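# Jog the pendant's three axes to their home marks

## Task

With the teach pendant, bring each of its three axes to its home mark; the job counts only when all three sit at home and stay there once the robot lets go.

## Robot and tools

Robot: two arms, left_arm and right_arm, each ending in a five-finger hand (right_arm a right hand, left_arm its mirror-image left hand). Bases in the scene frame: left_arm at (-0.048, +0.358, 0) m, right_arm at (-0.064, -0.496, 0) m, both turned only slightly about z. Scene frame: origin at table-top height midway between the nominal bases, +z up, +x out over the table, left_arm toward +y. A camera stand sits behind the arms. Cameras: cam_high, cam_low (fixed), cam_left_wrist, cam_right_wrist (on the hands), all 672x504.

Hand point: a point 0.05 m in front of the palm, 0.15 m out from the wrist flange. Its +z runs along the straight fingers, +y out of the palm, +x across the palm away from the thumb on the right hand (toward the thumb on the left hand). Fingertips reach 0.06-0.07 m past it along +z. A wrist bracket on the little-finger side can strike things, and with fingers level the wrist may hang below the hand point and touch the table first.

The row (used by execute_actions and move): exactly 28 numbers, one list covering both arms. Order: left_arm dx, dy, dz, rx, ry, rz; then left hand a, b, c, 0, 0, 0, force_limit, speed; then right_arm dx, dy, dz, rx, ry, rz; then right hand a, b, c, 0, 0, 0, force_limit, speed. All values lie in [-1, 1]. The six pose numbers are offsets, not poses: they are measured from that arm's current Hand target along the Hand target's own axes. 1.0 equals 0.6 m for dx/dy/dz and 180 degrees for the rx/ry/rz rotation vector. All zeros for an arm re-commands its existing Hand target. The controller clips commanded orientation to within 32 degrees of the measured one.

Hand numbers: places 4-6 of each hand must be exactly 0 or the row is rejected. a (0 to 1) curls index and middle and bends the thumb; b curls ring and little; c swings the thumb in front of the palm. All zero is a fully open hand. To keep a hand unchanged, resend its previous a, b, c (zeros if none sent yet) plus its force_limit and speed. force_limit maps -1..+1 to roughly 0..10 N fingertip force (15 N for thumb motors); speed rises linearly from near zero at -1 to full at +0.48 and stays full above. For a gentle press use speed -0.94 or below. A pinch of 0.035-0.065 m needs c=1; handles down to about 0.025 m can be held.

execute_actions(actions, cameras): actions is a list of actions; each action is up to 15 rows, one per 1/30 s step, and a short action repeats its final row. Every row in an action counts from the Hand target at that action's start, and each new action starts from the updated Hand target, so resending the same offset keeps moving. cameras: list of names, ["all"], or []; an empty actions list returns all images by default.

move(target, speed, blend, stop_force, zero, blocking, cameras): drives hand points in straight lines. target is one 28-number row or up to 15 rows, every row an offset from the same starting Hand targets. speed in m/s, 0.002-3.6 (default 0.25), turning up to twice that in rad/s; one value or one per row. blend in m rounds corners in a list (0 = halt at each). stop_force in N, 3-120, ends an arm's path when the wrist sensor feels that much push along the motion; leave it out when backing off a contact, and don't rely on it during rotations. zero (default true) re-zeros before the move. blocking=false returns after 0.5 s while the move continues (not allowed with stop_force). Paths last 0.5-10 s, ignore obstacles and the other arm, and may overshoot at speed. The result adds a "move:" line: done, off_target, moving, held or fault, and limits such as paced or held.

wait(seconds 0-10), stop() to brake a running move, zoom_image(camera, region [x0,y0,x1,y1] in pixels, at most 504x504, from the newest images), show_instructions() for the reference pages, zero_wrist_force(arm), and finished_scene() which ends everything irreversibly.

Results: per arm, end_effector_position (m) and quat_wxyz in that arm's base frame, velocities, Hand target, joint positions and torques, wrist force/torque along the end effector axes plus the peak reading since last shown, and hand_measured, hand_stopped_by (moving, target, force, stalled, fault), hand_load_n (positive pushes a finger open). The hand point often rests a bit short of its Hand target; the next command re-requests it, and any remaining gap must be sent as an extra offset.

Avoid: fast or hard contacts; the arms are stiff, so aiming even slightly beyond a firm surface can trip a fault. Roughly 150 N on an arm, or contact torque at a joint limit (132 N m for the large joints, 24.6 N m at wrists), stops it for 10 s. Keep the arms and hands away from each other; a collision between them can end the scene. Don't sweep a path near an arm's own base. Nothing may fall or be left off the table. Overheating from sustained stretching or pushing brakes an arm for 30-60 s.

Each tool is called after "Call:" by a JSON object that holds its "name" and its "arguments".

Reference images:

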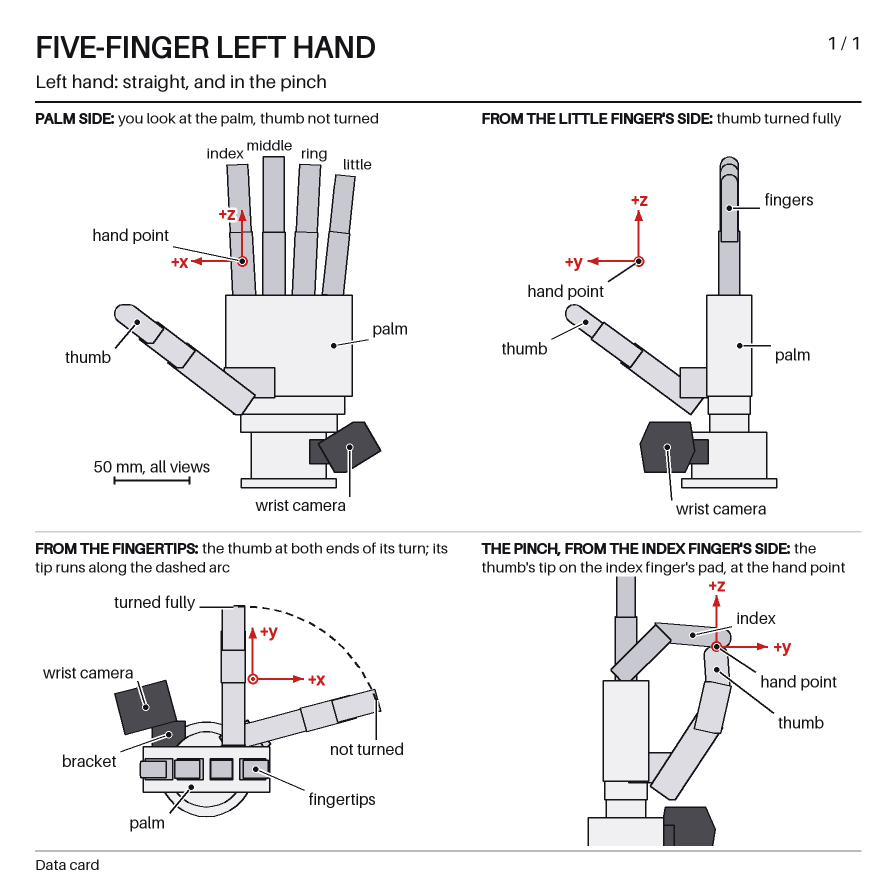

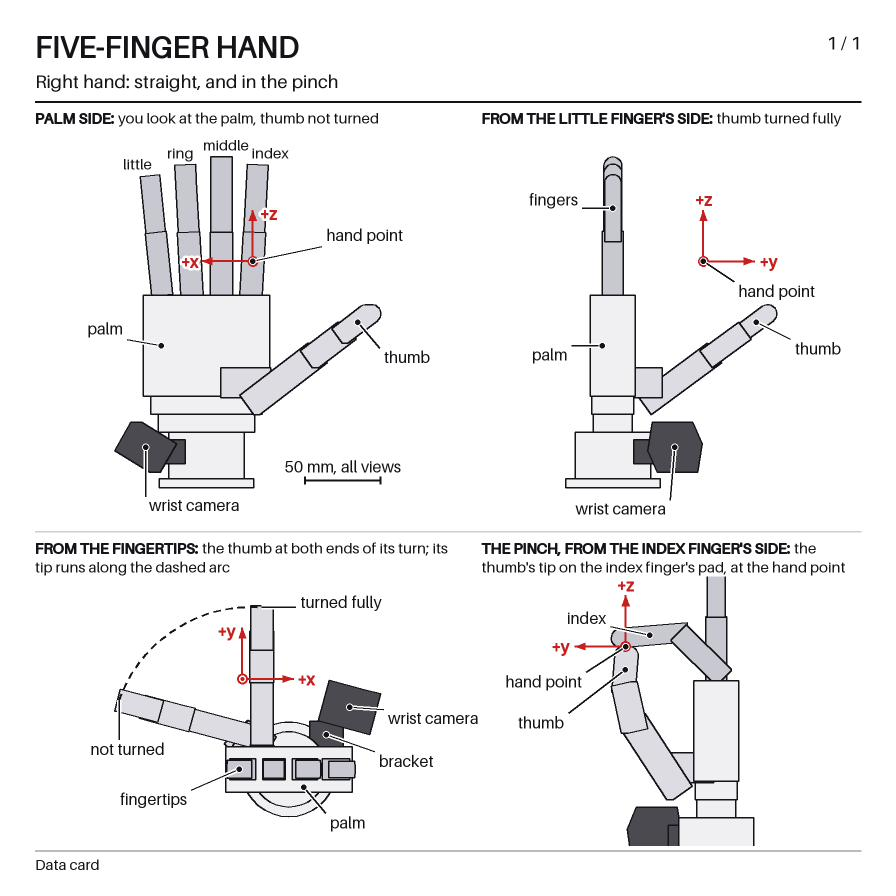

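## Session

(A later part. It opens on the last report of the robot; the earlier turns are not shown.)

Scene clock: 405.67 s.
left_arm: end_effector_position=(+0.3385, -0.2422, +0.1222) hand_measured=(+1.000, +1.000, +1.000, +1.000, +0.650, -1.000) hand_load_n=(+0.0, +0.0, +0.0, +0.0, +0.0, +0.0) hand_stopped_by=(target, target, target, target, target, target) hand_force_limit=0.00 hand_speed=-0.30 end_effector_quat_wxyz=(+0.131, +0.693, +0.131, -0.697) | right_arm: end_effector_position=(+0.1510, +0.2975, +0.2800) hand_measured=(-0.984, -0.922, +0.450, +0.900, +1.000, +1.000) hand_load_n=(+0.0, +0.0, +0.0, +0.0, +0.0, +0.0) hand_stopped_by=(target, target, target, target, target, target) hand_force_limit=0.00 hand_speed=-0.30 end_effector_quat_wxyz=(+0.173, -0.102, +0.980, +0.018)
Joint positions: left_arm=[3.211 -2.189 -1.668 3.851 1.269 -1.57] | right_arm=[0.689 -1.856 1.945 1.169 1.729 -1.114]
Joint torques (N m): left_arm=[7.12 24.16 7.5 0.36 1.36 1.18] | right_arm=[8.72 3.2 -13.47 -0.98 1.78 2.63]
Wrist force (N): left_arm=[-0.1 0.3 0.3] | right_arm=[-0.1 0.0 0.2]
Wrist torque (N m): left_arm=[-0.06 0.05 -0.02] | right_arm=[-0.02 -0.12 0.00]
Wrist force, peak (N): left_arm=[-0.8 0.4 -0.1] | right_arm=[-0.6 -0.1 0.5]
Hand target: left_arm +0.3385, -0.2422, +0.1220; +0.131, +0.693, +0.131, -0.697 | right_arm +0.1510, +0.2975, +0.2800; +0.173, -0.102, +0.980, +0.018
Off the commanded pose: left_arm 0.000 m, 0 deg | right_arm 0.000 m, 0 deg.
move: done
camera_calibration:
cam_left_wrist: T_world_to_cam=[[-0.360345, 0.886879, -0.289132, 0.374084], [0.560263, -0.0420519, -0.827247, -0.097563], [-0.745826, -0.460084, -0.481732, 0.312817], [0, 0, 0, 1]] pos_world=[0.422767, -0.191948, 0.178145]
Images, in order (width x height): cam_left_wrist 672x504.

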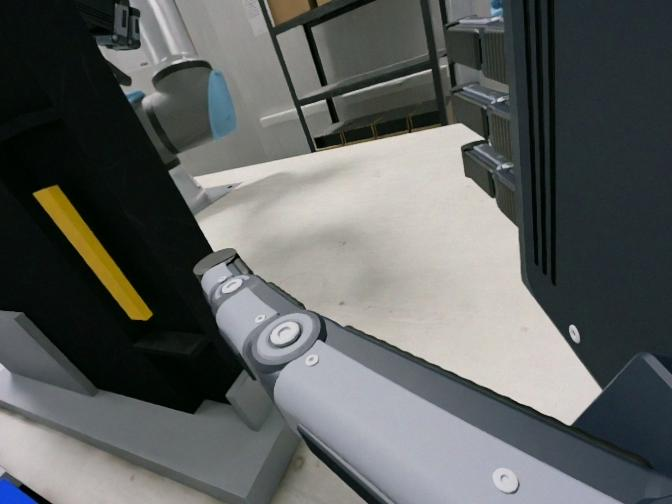

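Call:
{"name": "move", "arguments": {"target": [0,0.09,0.0313,0,0,0,0,0,1,0,0,0,0,-0.3,0,0,0,0,0,0,0.15,1,0,0,0,0,0,-0.3], "speed": 0.1, "stop_force": 8, "cameras": ["cam_left_wrist","cam_high","cam_right_wrist"]}}

Call:
{"name": "zoom_image", "arguments": {"camera": "cam_left_wrist", "region": [0, 60, 320, 380]}}

Call:
{"name": "zoom_image", "arguments": {"camera": "cam_high", "region": [200, 140, 420, 300]}}

Scene clock: 418.63 s.
left_arm: end_effector_position=(+0.3406, -0.2993, +0.1221) hand_measured=(+1.000, +1.000, +1.000, +1.000, +0.650, -1.000) hand_load_n=(+0.0, +0.0, +0.0, +0.0, +0.0, +0.0) hand_stopped_by=(target, target, target, target, target, target) hand_force_limit=0.00 hand_speed=-0.30 end_effector_quat_wxyz=(+0.131, +0.693, +0.131, -0.697) | right_arm: end_effector_position=(+0.1510, +0.2975, +0.2800) hand_measured=(-0.984, -0.922, +0.450, +0.900, +1.000, +1.000) hand_load_n=(+0.0, +0.0, +0.5, +0.0, +0.0, +0.0) hand_stopped_by=(target, target, target, target, target, target) hand_force_limit=0.00 hand_speed=-0.30 end_effector_quat_wxyz=(+0.173, -0.102, +0.980, +0.018)
Joint positions: left_arm=[3.107 -2.216 -1.618 3.829 1.165 -1.569] | right_arm=[0.689 -1.856 1.945 1.169 1.729 -1.114]
Joint torques (N m): left_arm=[-7.22 25.15 18.77 -3.74 -1.13 2.62] | right_arm=[9.64 3.17 -14.07 -1.05 1.63 2.42]
Wrist force (N): left_arm=[0.1 0.5 0.4] | right_arm=[-0.5 0.1 0.3]
Wrist torque (N m): left_arm=[-0.02 0.01 -0.03] | right_arm=[0.00 -0.07 -0.01]
Wrist force, peak (N): left_arm=[0.0 0.8 0.1] | right_arm=[-0.6 0.3 0.6]
Hand target: left_arm +0.3406, -0.2993, +0.1221; +0.131, +0.693, +0.131, -0.697 | right_arm +0.1510, +0.2975, +0.2800; +0.173, -0.102, +0.980, +0.018
Off the commanded pose: left_arm 0.000 m, 0 deg | right_arm 0.000 m, 0 deg.
move: done
camera_calibration:
cam_left_wrist: T_world_to_cam=[[-0.360353, 0.886876, -0.289133, 0.425455], [0.560365, -0.0419857, -0.827181, -0.101262], [-0.745746, -0.460097, -0.481845, 0.288047], [0, 0, 0, 1]] pos_world=[0.424867, -0.249048, 0.178045]
cam_right_wrist: T_world_to_cam=[[-0.430163, 0.898282, -0.0897152, -0.176157], [0.544312, 0.337365, 0.768055, -0.402489], [0.720197, 0.281556, -0.634068, 0.104453], [0, 0, 0, 1]] pos_world=[0.0680769, 0.264615, 0.35956]
Images, in order (width x height): cam_high 672x504, cam_left_wrist 672x504, cam_right_wrist 672x504.

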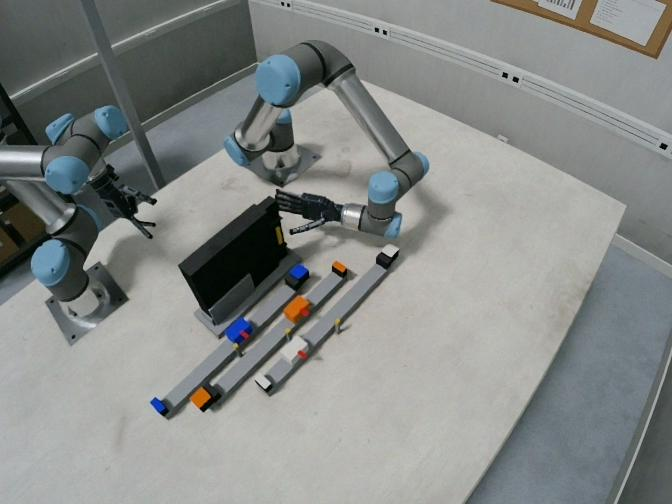

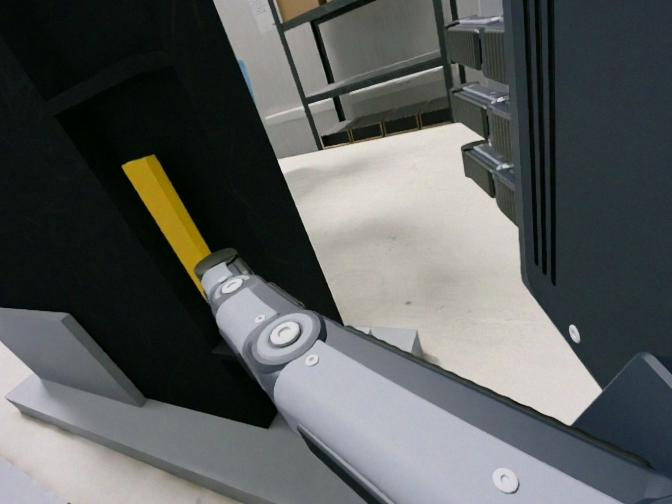

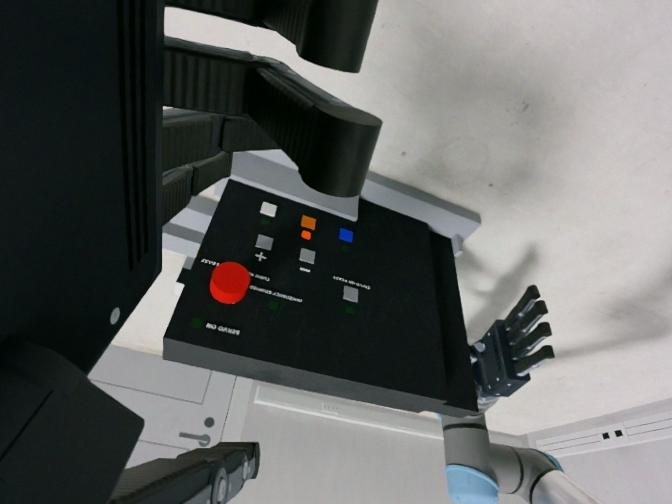

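Scaled by 1.575.

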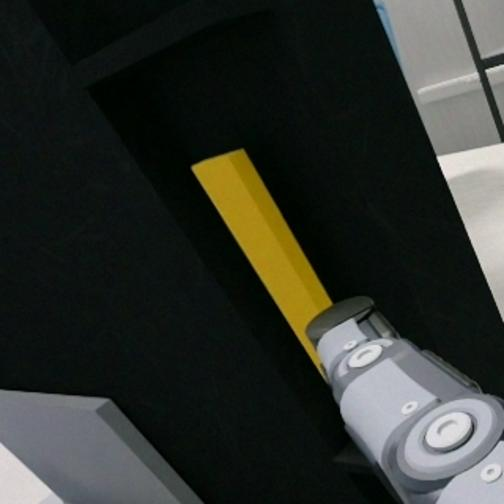

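Scaled by 2.291.

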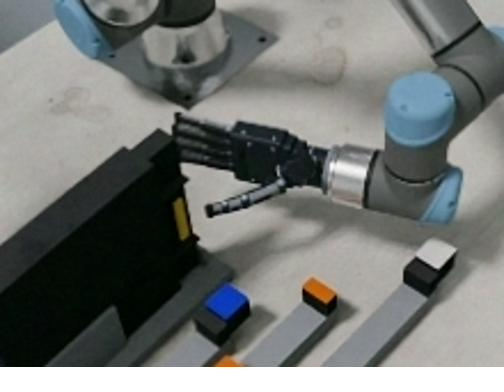

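Call:
{"name": "move", "arguments": {"target": [0,0.0595,0.0207,0,0,0,0,0,1,0,0,0,0,-0.3,0,0,0,0,0,0,0.15,1,0,0,0,0,0,-0.3], "speed": 0.06, "stop_force": 8, "cameras": ["cam_left_wrist","cam_high","cam_right_wrist","cam_low"]}}

Call:
{"name": "zoom_image", "arguments": {"camera": "cam_left_wrist", "region": [100, 60, 420, 380]}}

Call:
{"name": "zoom_image", "arguments": {"camera": "cam_right_wrist", "region": [380, 200, 580, 430]}}

Call:
{"name": "zoom_image", "arguments": {"camera": "cam_high", "region": [200, 140, 420, 300]}}

Scene clock: 427.73 s.
left_arm: end_effector_position=(+0.3420, -0.3371, +0.1221) hand_measured=(+1.000, +1.000, +1.000, +1.000, +0.650, -1.000) hand_load_n=(+0.0, +0.0, +0.0, +0.0, +0.0, +0.0) hand_stopped_by=(target, target, target, target, target, target) hand_force_limit=0.00 hand_speed=-0.30 end_effector_quat_wxyz=(+0.131, +0.693, +0.131, -0.697) | right_arm: end_effector_position=(+0.1510, +0.2975, +0.2800) hand_measured=(-0.984, -0.922, +0.450, +0.900, +1.000, +1.000) hand_load_n=(+0.0, +0.0, +0.0, +0.0, +0.0, +0.0) hand_stopped_by=(target, target, target, target, target, target) hand_force_limit=0.00 hand_speed=-0.30 end_effector_quat_wxyz=(+0.173, -0.102, +0.980, +0.018)
Joint positions: left_arm=[3.041 -2.24 -1.575 3.809 1.098 -1.569] | right_arm=[0.689 -1.856 1.945 1.169 1.729 -1.114]
Joint torques (N m): left_arm=[-6.74 25.99 20.36 -3.74 -1.05 2.57] | right_arm=[9.53 2.99 -14.72 -0.95 1.85 2.35]
Wrist force (N): left_arm=[0.1 -0.1 0.0] | right_arm=[-0.2 0.1 0.4]
Wrist torque (N m): left_arm=[-0.08 0.02 0.00] | right_arm=[0.00 -0.12 0.00]
Wrist force, peak (N): left_arm=[0.3 0.5 0.1] | right_arm=[-0.7 -0.4 0.2]
Hand target: left_arm +0.3420, -0.3371, +0.1221; +0.131, +0.693, +0.131, -0.697 | right_arm +0.1510, +0.2975, +0.2800; +0.173, -0.102, +0.980, +0.018
Off the commanded pose: left_arm 0.000 m, 0 deg | right_arm 0.000 m, 0 deg.
move: done
camera_calibration:
cam_left_wrist: T_world_to_cam=[[-0.360353, 0.886876, -0.289133, 0.459483], [0.560365, -0.0419857, -0.827181, -0.103634], [-0.745746, -0.460097, -0.481845, 0.271699], [0, 0, 0, 1]] pos_world=[0.426267, -0.286848, 0.178045]
cam_right_wrist: T_world_to_cam=[[-0.430163, 0.898282, -0.0897152, -0.176157], [0.544312, 0.337365, 0.768055, -0.402489], [0.720197, 0.281556, -0.634068, 0.104453], [0, 0, 0, 1]] pos_world=[0.0680769, 0.264615, 0.35956]

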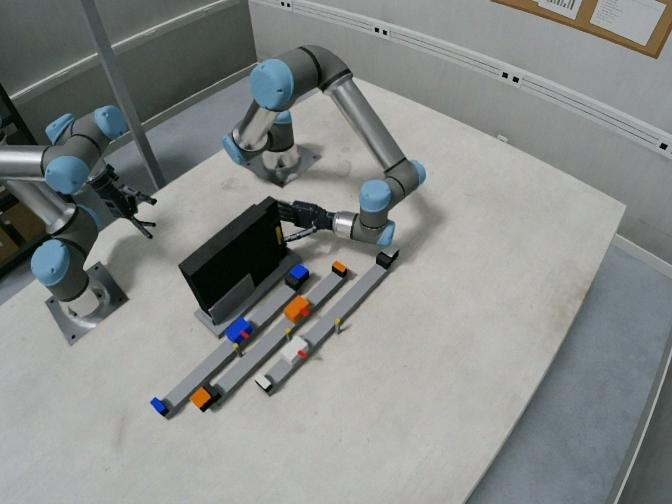

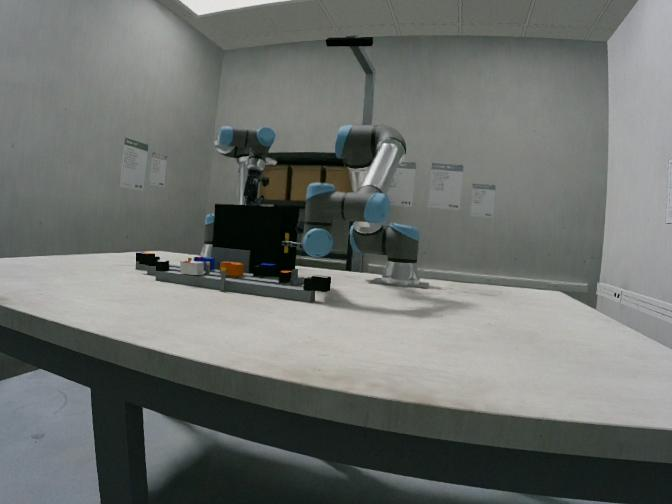

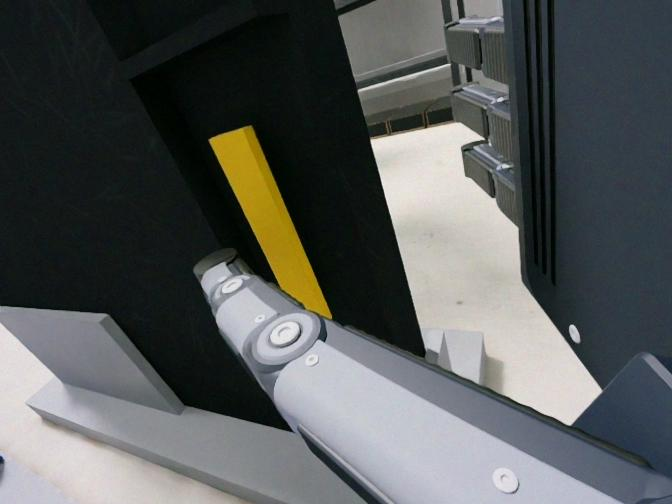

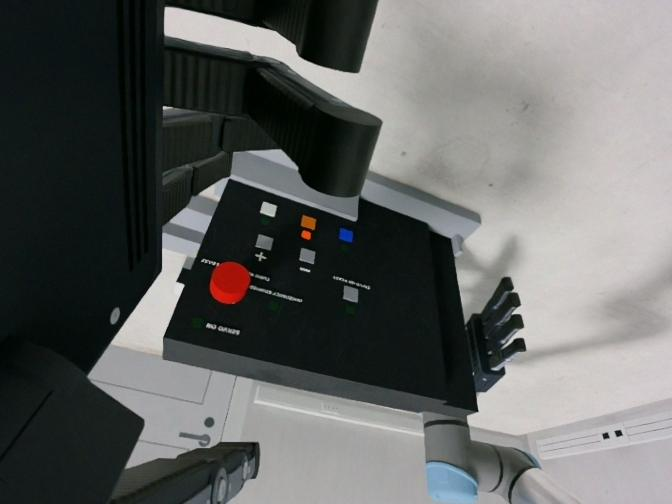

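Scaled by 1.575.

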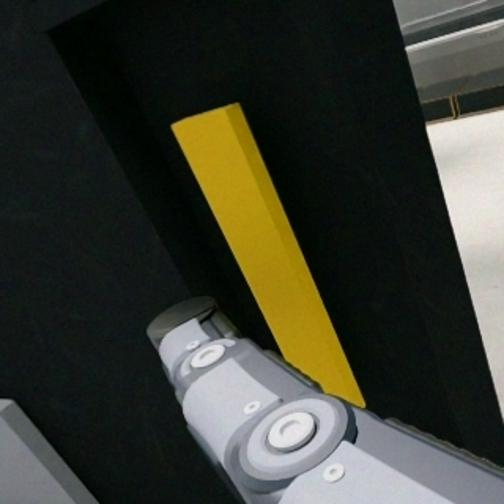

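Scaled by 2.191.

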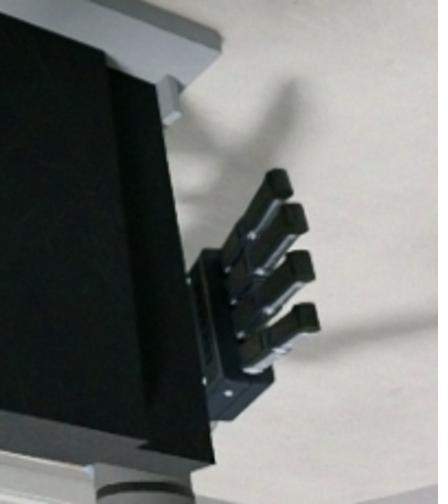

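Scaled by 2.291.

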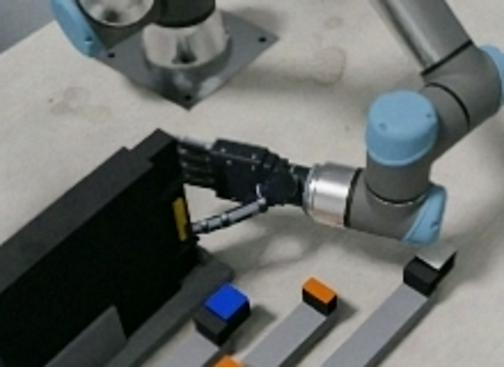

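Call:
{"name": "move", "arguments": {"target": [0,0.0078,0.003,0,0,0,0.3,0,1,0,0,0,-0.5,-0.8,0,0,0,0,0,0,0.15,1,0,0,0,0,0,-0.3], "speed": 0.05, "cameras": ["cam_left_wrist"]}}

Call:
{"name": "zoom_image", "arguments": {"camera": "cam_left_wrist", "region": [100, 60, 420, 380]}}

Scene clock: 441.43 s.
left_arm: end_effector_position=(+0.3420, -0.3421, +0.1221) hand_measured=(+1.000, +0.956, +0.550, +0.400, +0.426, -1.000) hand_load_n=(+0.0, +0.0, +0.0, +0.0, +0.0, +0.0) hand_stopped_by=(target, target, target, target, target, target) hand_force_limit=-0.50 hand_speed=-0.80 end_effector_quat_wxyz=(+0.131, +0.693, +0.131, -0.697) | right_arm: end_effector_position=(+0.1510, +0.2975, +0.2800) hand_measured=(-0.984, -0.922, +0.450, +0.900, +1.000, +1.000) hand_load_n=(+0.0, +0.0, +0.0, +0.0, +0.0, +0.0) hand_stopped_by=(target, target, target, target, target, target) hand_force_limit=0.00 hand_speed=-0.30 end_effector_quat_wxyz=(+0.173, -0.102, +0.980, +0.018)
Joint positions: left_arm=[3.032 -2.243 -1.569 3.806 1.089 -1.569] | right_arm=[0.689 -1.856 1.945 1.169 1.729 -1.114]
Joint torques (N m): left_arm=[-6.99 25.27 19.74 -3.71 -1.17 2.54] | right_arm=[8.83 3.26 -13.18 -0.99 1.7 2.38]
Wrist force (N): left_arm=[-0.1 0.1 0.3] | right_arm=[-0.5 0.2 -0.1]
Wrist torque (N m): left_arm=[-0.08 0.06 -0.02] | right_arm=[0.03 -0.07 -0.01]
Wrist force, peak (N): left_arm=[-0.1 0.6 0.2] | right_arm=[-0.7 0.3 0.1]
Hand target: left_arm +0.3420, -0.3421, +0.1221; +0.131, +0.693, +0.131, -0.697 | right_arm +0.1510, +0.2975, +0.2800; +0.173, -0.102, +0.980, +0.018
Off the commanded pose: left_arm 0.000 m, 0 deg | right_arm 0.000 m, 0 deg.
move: done
camera_calibration:
cam_left_wrist: T_world_to_cam=[[-0.360353, 0.886876, -0.289133, 0.463917], [0.560365, -0.0419857, -0.827181, -0.103844], [-0.745746, -0.460097, -0.481845, 0.269399], [0, 0, 0, 1]] pos_world=[0.426267, -0.291848, 0.178045]
Images, in order (width x height): cam_left_wrist 672x504.

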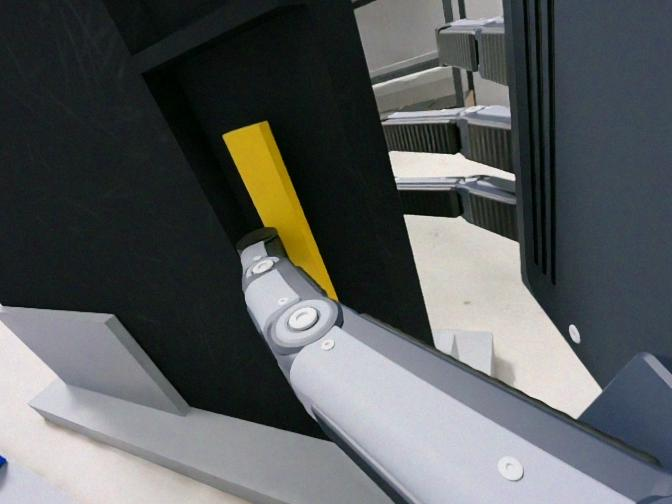

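Scaled by 1.575.

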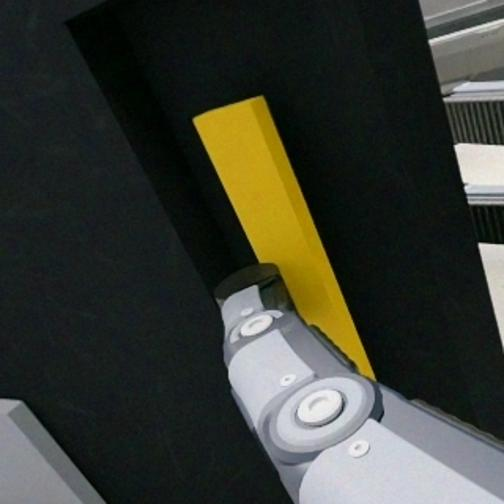

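Call:
{"name": "move", "arguments": {"target": [0,0,0,0,0,0,0.3,0,1,0,0,0,-0.5,-0.8,-0.041,0.0913,0.2682,0.2084,-0.228,-0.4776,0.15,1,0,0,0,0,0,-0.3], "speed": 0.3, "cameras": ["all"]}}

Scene clock: 459.50 s.
left_arm: end_effector_position=(+0.3420, -0.3421, +0.1221) hand_measured=(+1.000, +0.956, +0.550, +0.400, +0.426, -1.000) hand_load_n=(+0.0, +0.0, +0.0, +0.0, +0.0, +0.5) hand_stopped_by=(target, target, target, target, target, target) hand_force_limit=-0.50 hand_speed=-0.80 end_effector_quat_wxyz=(+0.131, +0.693, +0.131, -0.697) | right_arm: end_effector_position=(+0.2162, +0.3673, +0.1373) hand_measured=(-0.984, -0.922, +0.450, +0.900, +1.000, +1.000) hand_load_n=(+0.0, +0.0, -0.5, +0.0, +0.0, +0.0) hand_stopped_by=(target, target, target, target, target, target) hand_force_limit=0.00 hand_speed=-0.30 end_effector_quat_wxyz=(-0.455, +0.650, -0.499, +0.349)
Joint positions: left_arm=[3.032 -2.243 -1.569 3.806 1.089 -1.569] | right_arm=[1.02 -1.647 2.236 -0.124 2.274 -2.828]
Joint torques (N m): left_arm=[-7.42 25.47 20.4 -3.67 -1.08 2.59] | right_arm=[-9.62 -25.02 -13.49 -2.86 -0.83 -2.38]
Wrist force (N): left_arm=[0.1 0.1 0.2] | right_arm=[0.1 -0.6 -0.5]
Wrist torque (N m): left_arm=[-0.06 0.02 0.00] | right_arm=[0.28 0.02 -0.04]
Wrist force, peak (N): left_arm=[0.2 0.6 0.5] | right_arm=[-0.3 -0.8 -0.8]
Hand target: left_arm +0.3420, -0.3421, +0.1221; +0.131, +0.693, +0.131, -0.697 | right_arm +0.2162, +0.3673, +0.1373; -0.455, +0.650, -0.499, +0.349
Off the commanded pose: left_arm 0.000 m, 0 deg | right_arm 0.000 m, 0 deg.
move: done
camera_calibration:
cam_left_wrist: T_world_to_cam=[[-0.360353, 0.886876, -0.289133, 0.463917], [0.560365, -0.0419857, -0.827181, -0.103844], [-0.745746, -0.460097, -0.481845, 0.269399], [0, 0, 0, 1]] pos_world=[0.426267, -0.291848, 0.178045]
cam_right_wrist: T_world_to_cam=[[-0.250292, -0.328787, -0.910633, 0.300892], [-0.754353, 0.655809, -0.0294445, -0.0784386], [0.606882, 0.679569, -0.412165, -0.204815], [0, 0, 0, 1]] pos_world=[0.140439, 0.289556, 0.187275]

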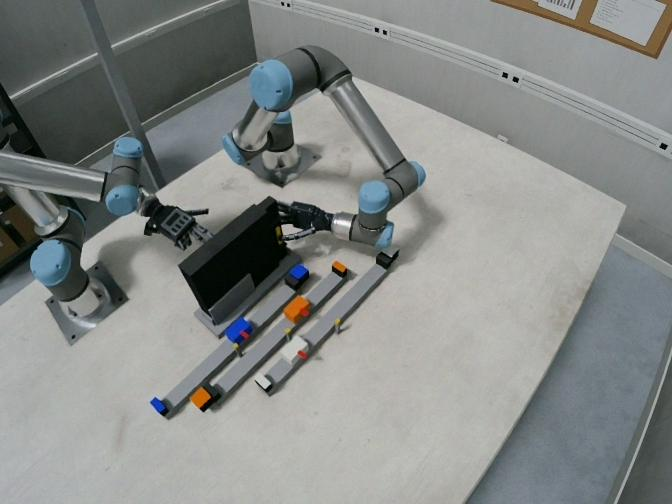

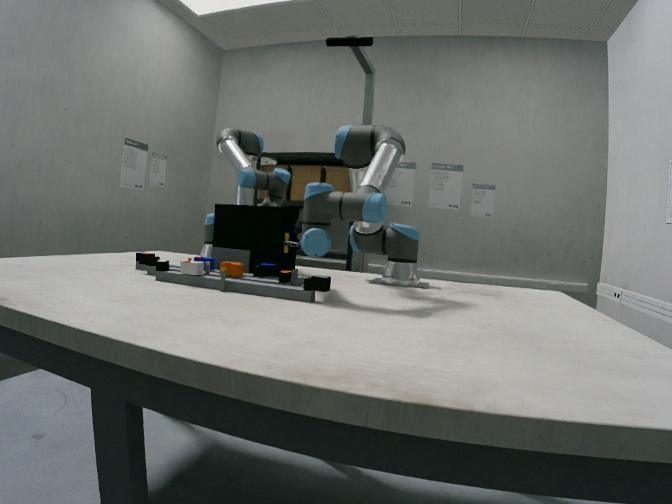

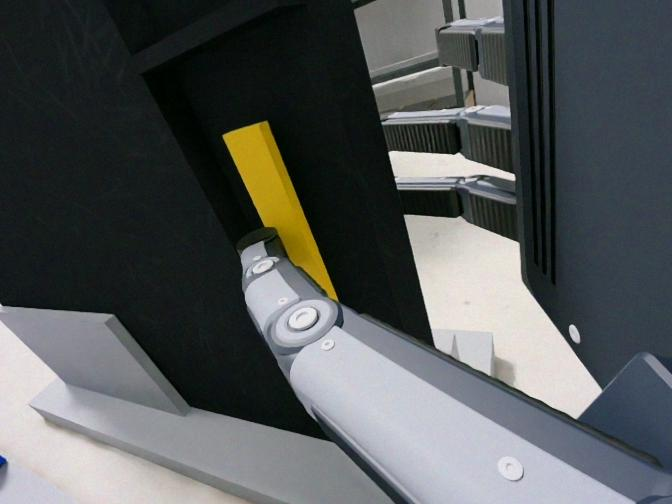

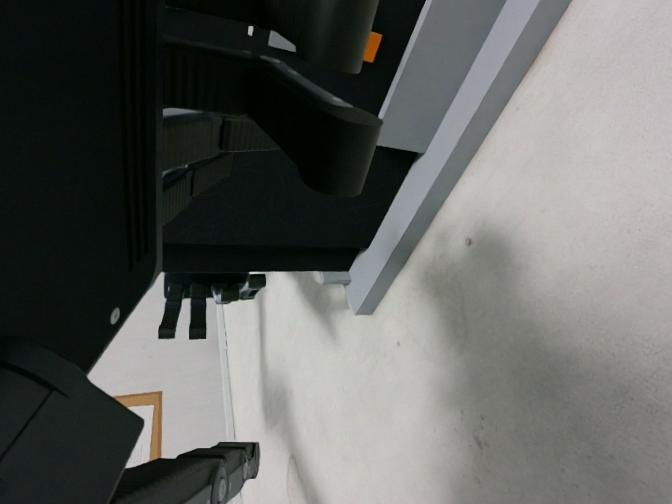

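Call:
{"name": "move", "arguments": {"target": [0,0,0,0,0,0,0.3,0,1,0,0,0,-0.5,-0.8,0.0205,-0.0335,0.092,0,0,0,0.15,1,0,0,0,0,0,-0.3], "speed": 0.03, "stop_force": 5, "cameras": ["cam_right_wrist","cam_high"]}}

Scene clock: 467.67 s.
left_arm: end_effector_position=(+0.3420, -0.3421, +0.1221) hand_measured=(+1.000, +0.956, +0.550, +0.400, +0.426, -1.000) hand_load_n=(+0.0, +0.0, +0.0, +0.0, +0.0, +0.0) hand_stopped_by=(target, target, target, target, target, target) hand_force_limit=-0.50 hand_speed=-0.80 end_effector_quat_wxyz=(+0.131, +0.693, +0.131, -0.697) | right_arm: end_effector_position=(+0.2636, +0.3698, +0.1373) hand_measured=(-0.984, -0.922, +0.450, +0.900, +1.000, +1.000) hand_load_n=(+0.0, +0.0, +0.0, -3.0, +0.0, +0.0) hand_stopped_by=(target, target, target, target, target, target) hand_force_limit=0.00 hand_speed=-0.30 end_effector_quat_wxyz=(-0.455, +0.650, -0.499, +0.350)
Joint positions: left_arm=[3.032 -2.243 -1.569 3.806 1.089 -1.569] | right_arm=[0.875 -1.635 2.219 -0.166 2.143 -2.906]
Joint torques (N m): left_arm=[-7.07 26 17.34 -3.65 -1.05 2.35] | right_arm=[8.33 -25.93 -13.42 1.88 2.37 2.58]
Wrist force (N): left_arm=[0.1 0.1 0.2] | right_arm=[-0.4 1.5 -2.5]
Wrist torque (N m): left_arm=[-0.06 0.02 -0.01] | right_arm=[0.32 -0.03 -0.11]
Wrist force, peak (N): left_arm=[0.1 -0.2 -1.3] | right_arm=[-1.2 -0.7 -7.8]
Hand target: left_arm +0.3420, -0.3421, +0.1221; +0.131, +0.693, +0.131, -0.697 | right_arm +0.2636, +0.3698, +0.1373; -0.455, +0.650, -0.499, +0.350 (not the last commanded pose)
Off the commanded pose: left_arm 0.000 m, 0 deg | right_arm 0.013 m, 0 deg.
move: contact (right_arm)
camera_calibration:
cam_right_wrist: T_world_to_cam=[[-0.25011, -0.328944, -0.910627, 0.313596], [-0.754413, 0.655729, -0.029663, -0.0443879], [0.606882, 0.67957, -0.412164, -0.235288], [0, 0, 0, 1]] pos_world=[0.187739, 0.292156, 0.187275]
Images, in order (width x height): cam_high 672x504, cam_right_wrist 672x504.

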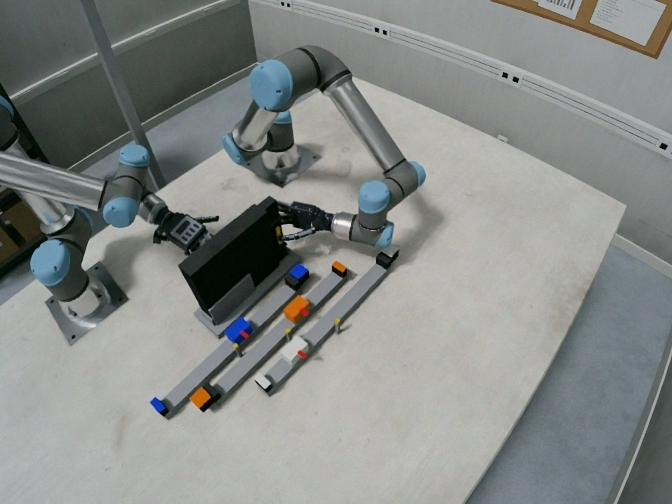

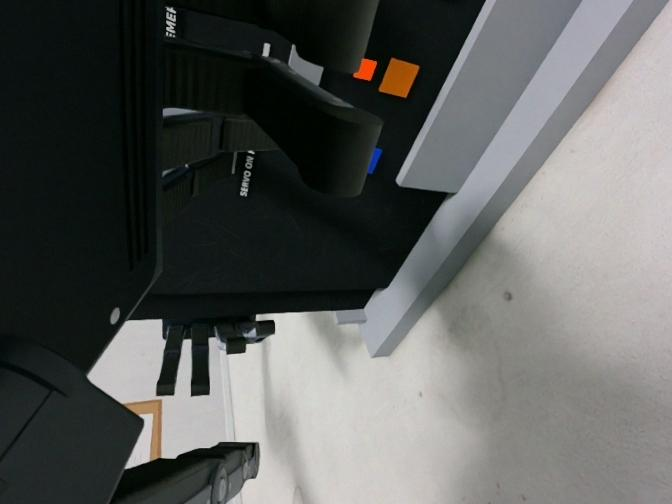

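Call:
{"name": "move", "arguments": {"target": [[0,0,0,0,0,0,0.3,0,1,0,0,0,-0.5,-0.8,-0.0068,0.0112,-0.0307,0,0,0,0.15,1,0,0,0,0,0,-0.3],[0,0,0,0,0,0,0.3,0,1,0,0,0,-0.5,-0.8,0.1137,-0.0415,-0.2405,0,0.2349,0.0855,0.15,1,0,0,0,0,0,-0.3]], "speed": 0.3, "blend": 0.01, "cameras": ["cam_right_wrist"]}}

Scene clock: 489.53 s.
left_arm: end_effector_position=(+0.3420, -0.3421, +0.1221) hand_measured=(+1.000, +0.956, +0.550, +0.400, +0.426, -1.000) hand_load_n=(+0.0, +0.0, +0.0, +0.0, +0.0, +0.5) hand_stopped_by=(target, target, target, target, target, target) hand_force_limit=-0.50 hand_speed=-0.80 end_effector_quat_wxyz=(+0.131, +0.693, +0.131, -0.697) | right_arm: end_effector_position=(+0.1606, +0.2728, +0.2095) hand_measured=(-0.984, -0.922, +0.450, +0.900, +1.000, +1.000) hand_load_n=(+0.0, +0.0, +0.0, +0.0, +0.0, -0.5) hand_stopped_by=(target, target, target, target, target, target) hand_force_limit=0.00 hand_speed=-0.30 end_effector_quat_wxyz=(+0.313, -0.454, +0.692, -0.465)
Joint positions: left_arm=[3.032 -2.243 -1.569 3.806 1.089 -1.569] | right_arm=[1.291 -1.353 2.037 1.175 2.743 -1.249]
Joint torques (N m): left_arm=[-5.59 27.82 10.74 -3.6 -0.97 2.25] | right_arm=[-11.23 -34.05 -8.27 -0.7 2.45 -2.48]
Wrist force (N): left_arm=[0.0 0.1 0.1] | right_arm=[-0.2 -0.7 -0.4]
Wrist torque (N m): left_arm=[-0.06 0.03 -0.01] | right_arm=[0.27 0.03 -0.03]
Wrist force, peak (N): left_arm=[-0.1 0.4 0.5] | right_arm=[-0.7 2.0 -2.9]
Hand target: left_arm +0.3420, -0.3421, +0.1221; +0.131, +0.693, +0.131, -0.697 | right_arm +0.1606, +0.2727, +0.2095; +0.313, -0.454, +0.692, -0.465 (not the last commanded pose)
Off the commanded pose: left_arm 0.000 m, 0 deg | right_arm 0.003 m, 7 deg.
move: held (right_arm; a check stopped the path); limits=held
pose unreachable (right arm): on one or more control steps of this call, first in action 0 (counted from 0), this arm could not follow its commanded pose, so it was not sent that pose on those steps. It may still have moved: this result reports where it is.
cause: moving toward the commanded pose would bring two parts of the arm too close to each other (joints 4 (wrist 1) to 6 (wrist 3) lie between them).
camera_calibration:
cam_right_wrist: T_world_to_cam=[[-0.423001, -0.0848411, -0.902149, 0.281071], [-0.190636, 0.981656, -0.00293278, -0.241345], [0.885849, 0.170741, -0.431415, 0.0210163], [0, 0, 0, 1]] pos_world=[0.0542669, 0.257176, 0.261927]
Images, in order (width x height): cam_right_wrist 672x504.

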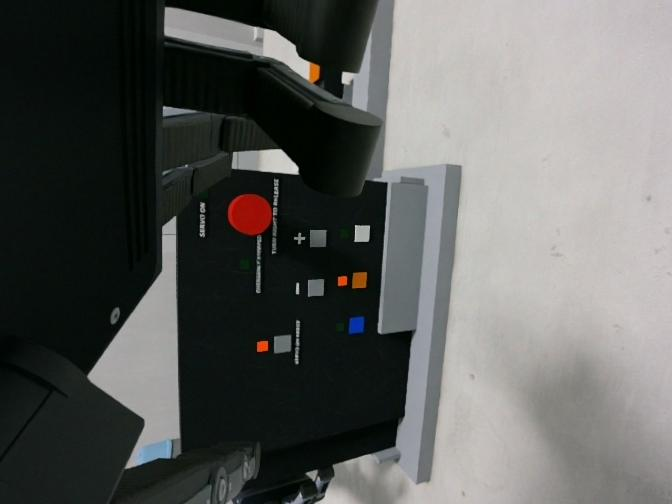

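Call:
{"name": "move", "arguments": {"target": [0,0,0,0,0,0,0.42,0,1,0,0,0,-0.5,-0.85,0,0,0,0,0,0,0.15,1,0,0,0,0,0,-0.3], "cameras": ["cam_left_wrist","cam_right_wrist"]}}

Call:
{"name": "zoom_image", "arguments": {"camera": "cam_left_wrist", "region": [100, 60, 420, 380]}}

Call:
{"name": "zoom_image", "arguments": {"camera": "cam_right_wrist", "region": [160, 160, 480, 480]}}

Scene clock: 495.43 s.
left_arm: end_effector_position=(+0.3420, -0.3421, +0.1221) hand_measured=(+1.000, +0.938, +0.310, +0.220, +0.372, -1.000) hand_load_n=(+0.0, +0.0, +0.5, +2.5, +3.5, +0.5) hand_stopped_by=(target, target, target, force, force, target) hand_force_limit=-0.50 hand_speed=-0.85 end_effector_quat_wxyz=(+0.131, +0.693, +0.131, -0.697) | right_arm: end_effector_position=(+0.1606, +0.2728, +0.2095) hand_measured=(-0.984, -0.922, +0.450, +0.900, +1.000, +1.000) hand_load_n=(+0.0, +0.0, +0.0, +0.0, +0.0, +0.0) hand_stopped_by=(target, target, target, target, target, target) hand_force_limit=0.00 hand_speed=-0.30 end_effector_quat_wxyz=(+0.313, -0.454, +0.692, -0.465)
Joint positions: left_arm=[3.032 -2.243 -1.569 3.806 1.089 -1.569] | right_arm=[1.291 -1.353 2.037 1.175 2.743 -1.25]
Joint torques (N m): left_arm=[-3.37 28.82 9.57 -3.35 0.37 2.17] | right_arm=[-11.6 -32.84 -7.49 -0.29 0.48 -2.19]
Wrist force (N): left_arm=[0.2 0.6 0.4] | right_arm=[0.0 -0.3 0.3]
Wrist torque (N m): left_arm=[-0.07 -0.01 -0.03] | right_arm=[0.27 -0.04 0.00]
Wrist force, peak (N): left_arm=[0.3 2.2 -1.3] | right_arm=[-0.2 -0.9 -0.1]
Hand target: left_arm +0.3420, -0.3421, +0.1221; +0.131, +0.693, +0.131, -0.697 | right_arm +0.1606, +0.2728, +0.2095; +0.313, -0.454, +0.692, -0.465
Off the commanded pose: left_arm 0.000 m, 0 deg | right_arm 0.000 m, 0 deg.
move: done
camera_calibration:
cam_left_wrist: T_world_to_cam=[[-0.360353, 0.886876, -0.289133, 0.463917], [0.560365, -0.0419857, -0.827181, -0.103844], [-0.745746, -0.460097, -0.481845, 0.269399], [0, 0, 0, 1]] pos_world=[0.426267, -0.291848, 0.178045]
cam_right_wrist: T_world_to_cam=[[-0.423102, -0.0849046, -0.902095, 0.281031], [-0.190758, 0.981633, -0.00292083, -0.241317], [0.885774, 0.170846, -0.431527, 0.0208908], [0, 0, 0, 1]] pos_world=[0.0543671, 0.257176, 0.261827]
Images, in order (width x height): cam_left_wrist 672x504, cam_right_wrist 672x504.

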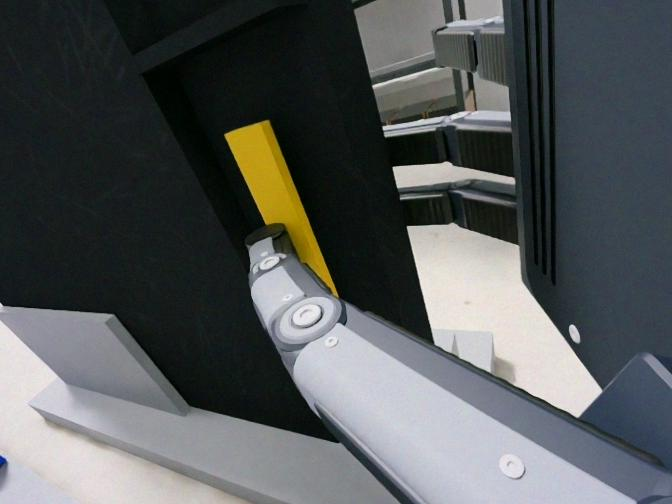

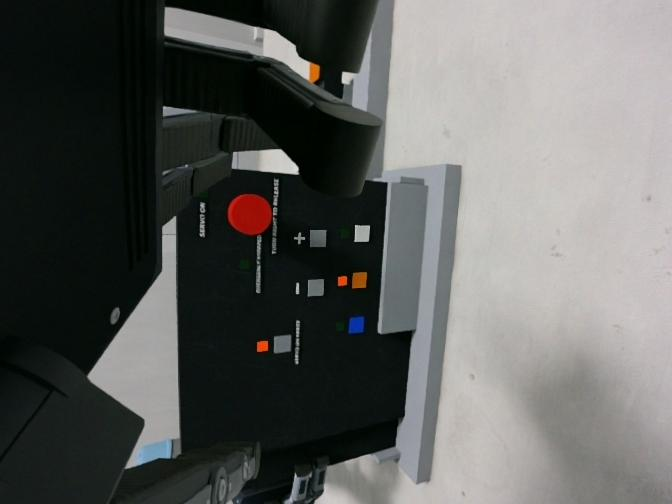

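Scaled by 1.575.

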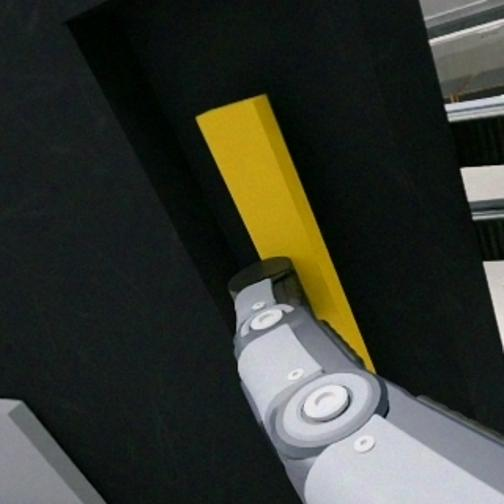

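Scaled by 1.575.

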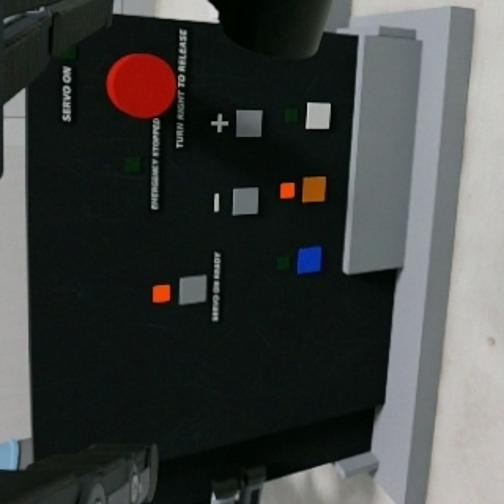

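Call:
{"name": "move", "arguments": {"target": [0,0,0,0,0,0,0.5,0,1,0,0,0,-0.3,-0.85,0,0,0,0,0,0,0.15,1,0,0,0,0,0,-0.3], "cameras": ["cam_left_wrist","cam_right_wrist"]}}

Call:
{"name": "zoom_image", "arguments": {"camera": "cam_left_wrist", "region": [100, 60, 420, 380]}}

Call:
{"name": "zoom_image", "arguments": {"camera": "cam_right_wrist", "region": [160, 160, 320, 320]}}

Scene clock: 498.73 s.
left_arm: end_effector_position=(+0.3420, -0.3421, +0.1221) hand_measured=(+1.000, +0.926, +0.200, +0.210, +0.354, -1.000) hand_load_n=(+0.0, +0.0, +3.5, +0.5, +5.5, +0.5) hand_stopped_by=(target, target, force, force, force, target) hand_force_limit=-0.30 hand_speed=-0.85 end_effector_quat_wxyz=(+0.131, +0.693, +0.131, -0.697) | right_arm: end_effector_position=(+0.1606, +0.2728, +0.2095) hand_measured=(-0.984, -0.922, +0.450, +0.900, +1.000, +1.000) hand_load_n=(+0.0, +0.0, -0.5, +0.0, +0.0, +0.0) hand_stopped_by=(target, target, target, target, target, target) hand_force_limit=0.00 hand_speed=-0.30 end_effector_quat_wxyz=(+0.313, -0.454, +0.692, -0.465)
Joint positions: left_arm=[3.032 -2.243 -1.569 3.806 1.089 -1.569] | right_arm=[1.291 -1.353 2.037 1.175 2.743 -1.25]
Joint torques (N m): left_arm=[-3.49 29.25 10.36 -2.15 -0.62 2.14] | right_arm=[-10.88 -33.64 -7.72 -0.4 0.5 -2.22]
Wrist force (N): left_arm=[0.2 -0.4 0.3] | right_arm=[-0.3 -0.6 -0.1]
Wrist torque (N m): left_arm=[-0.07 0.02 0.02] | right_arm=[0.26 0.02 -0.03]
Wrist force, peak (N): left_arm=[0.4 -1.0 1.6] | right_arm=[0.0 -0.9 0.0]
Hand target: left_arm +0.3420, -0.3421, +0.1221; +0.131, +0.693, +0.131, -0.697 | right_arm +0.1606, +0.2728, +0.2095; +0.313, -0.454, +0.692, -0.465
Off the commanded pose: left_arm 0.000 m, 0 deg | right_arm 0.000 m, 0 deg.
move: done
camera_calibration:
cam_left_wrist: T_world_to_cam=[[-0.360324, 0.886893, -0.289116, 0.463907], [0.560324, -0.0420125, -0.827207, -0.103829], [-0.74579, -0.460061, -0.481809, 0.269422], [0, 0, 0, 1]] pos_world=[0.426267, -0.291848, 0.178045]
cam_right_wrist: T_world_to_cam=[[-0.423102, -0.0849046, -0.902095, 0.281031], [-0.190758, 0.981633, -0.00292083, -0.241317], [0.885774, 0.170846, -0.431527, 0.0208908], [0, 0, 0, 1]] pos_world=[0.0543671, 0.257176, 0.261827]
Images, in order (width x height): cam_left_wrist 672x504, cam_right_wrist 672x504.

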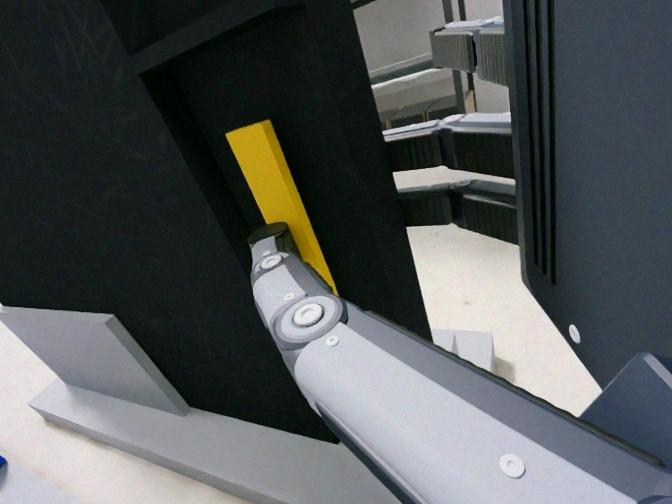

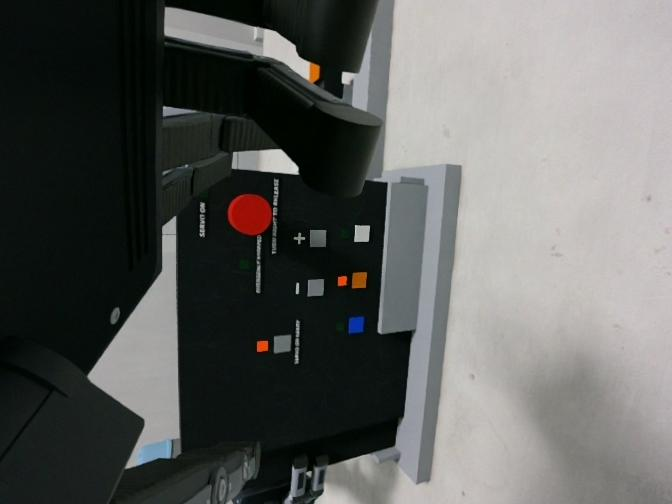

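Scaled by 1.575.

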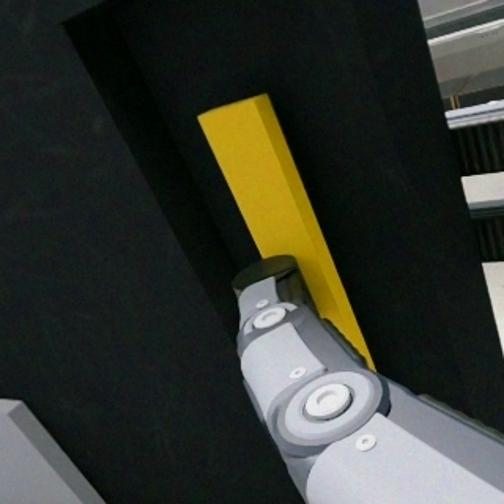

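Scaled by 3.150.

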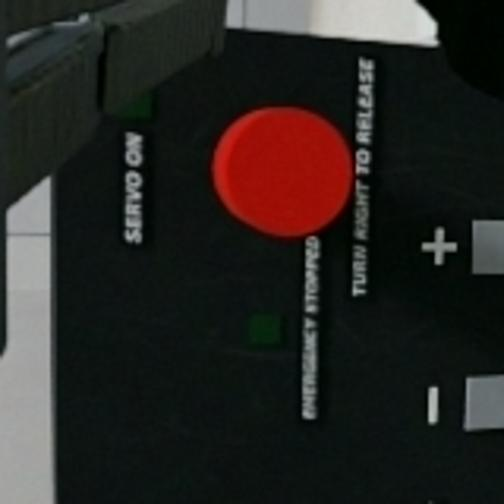

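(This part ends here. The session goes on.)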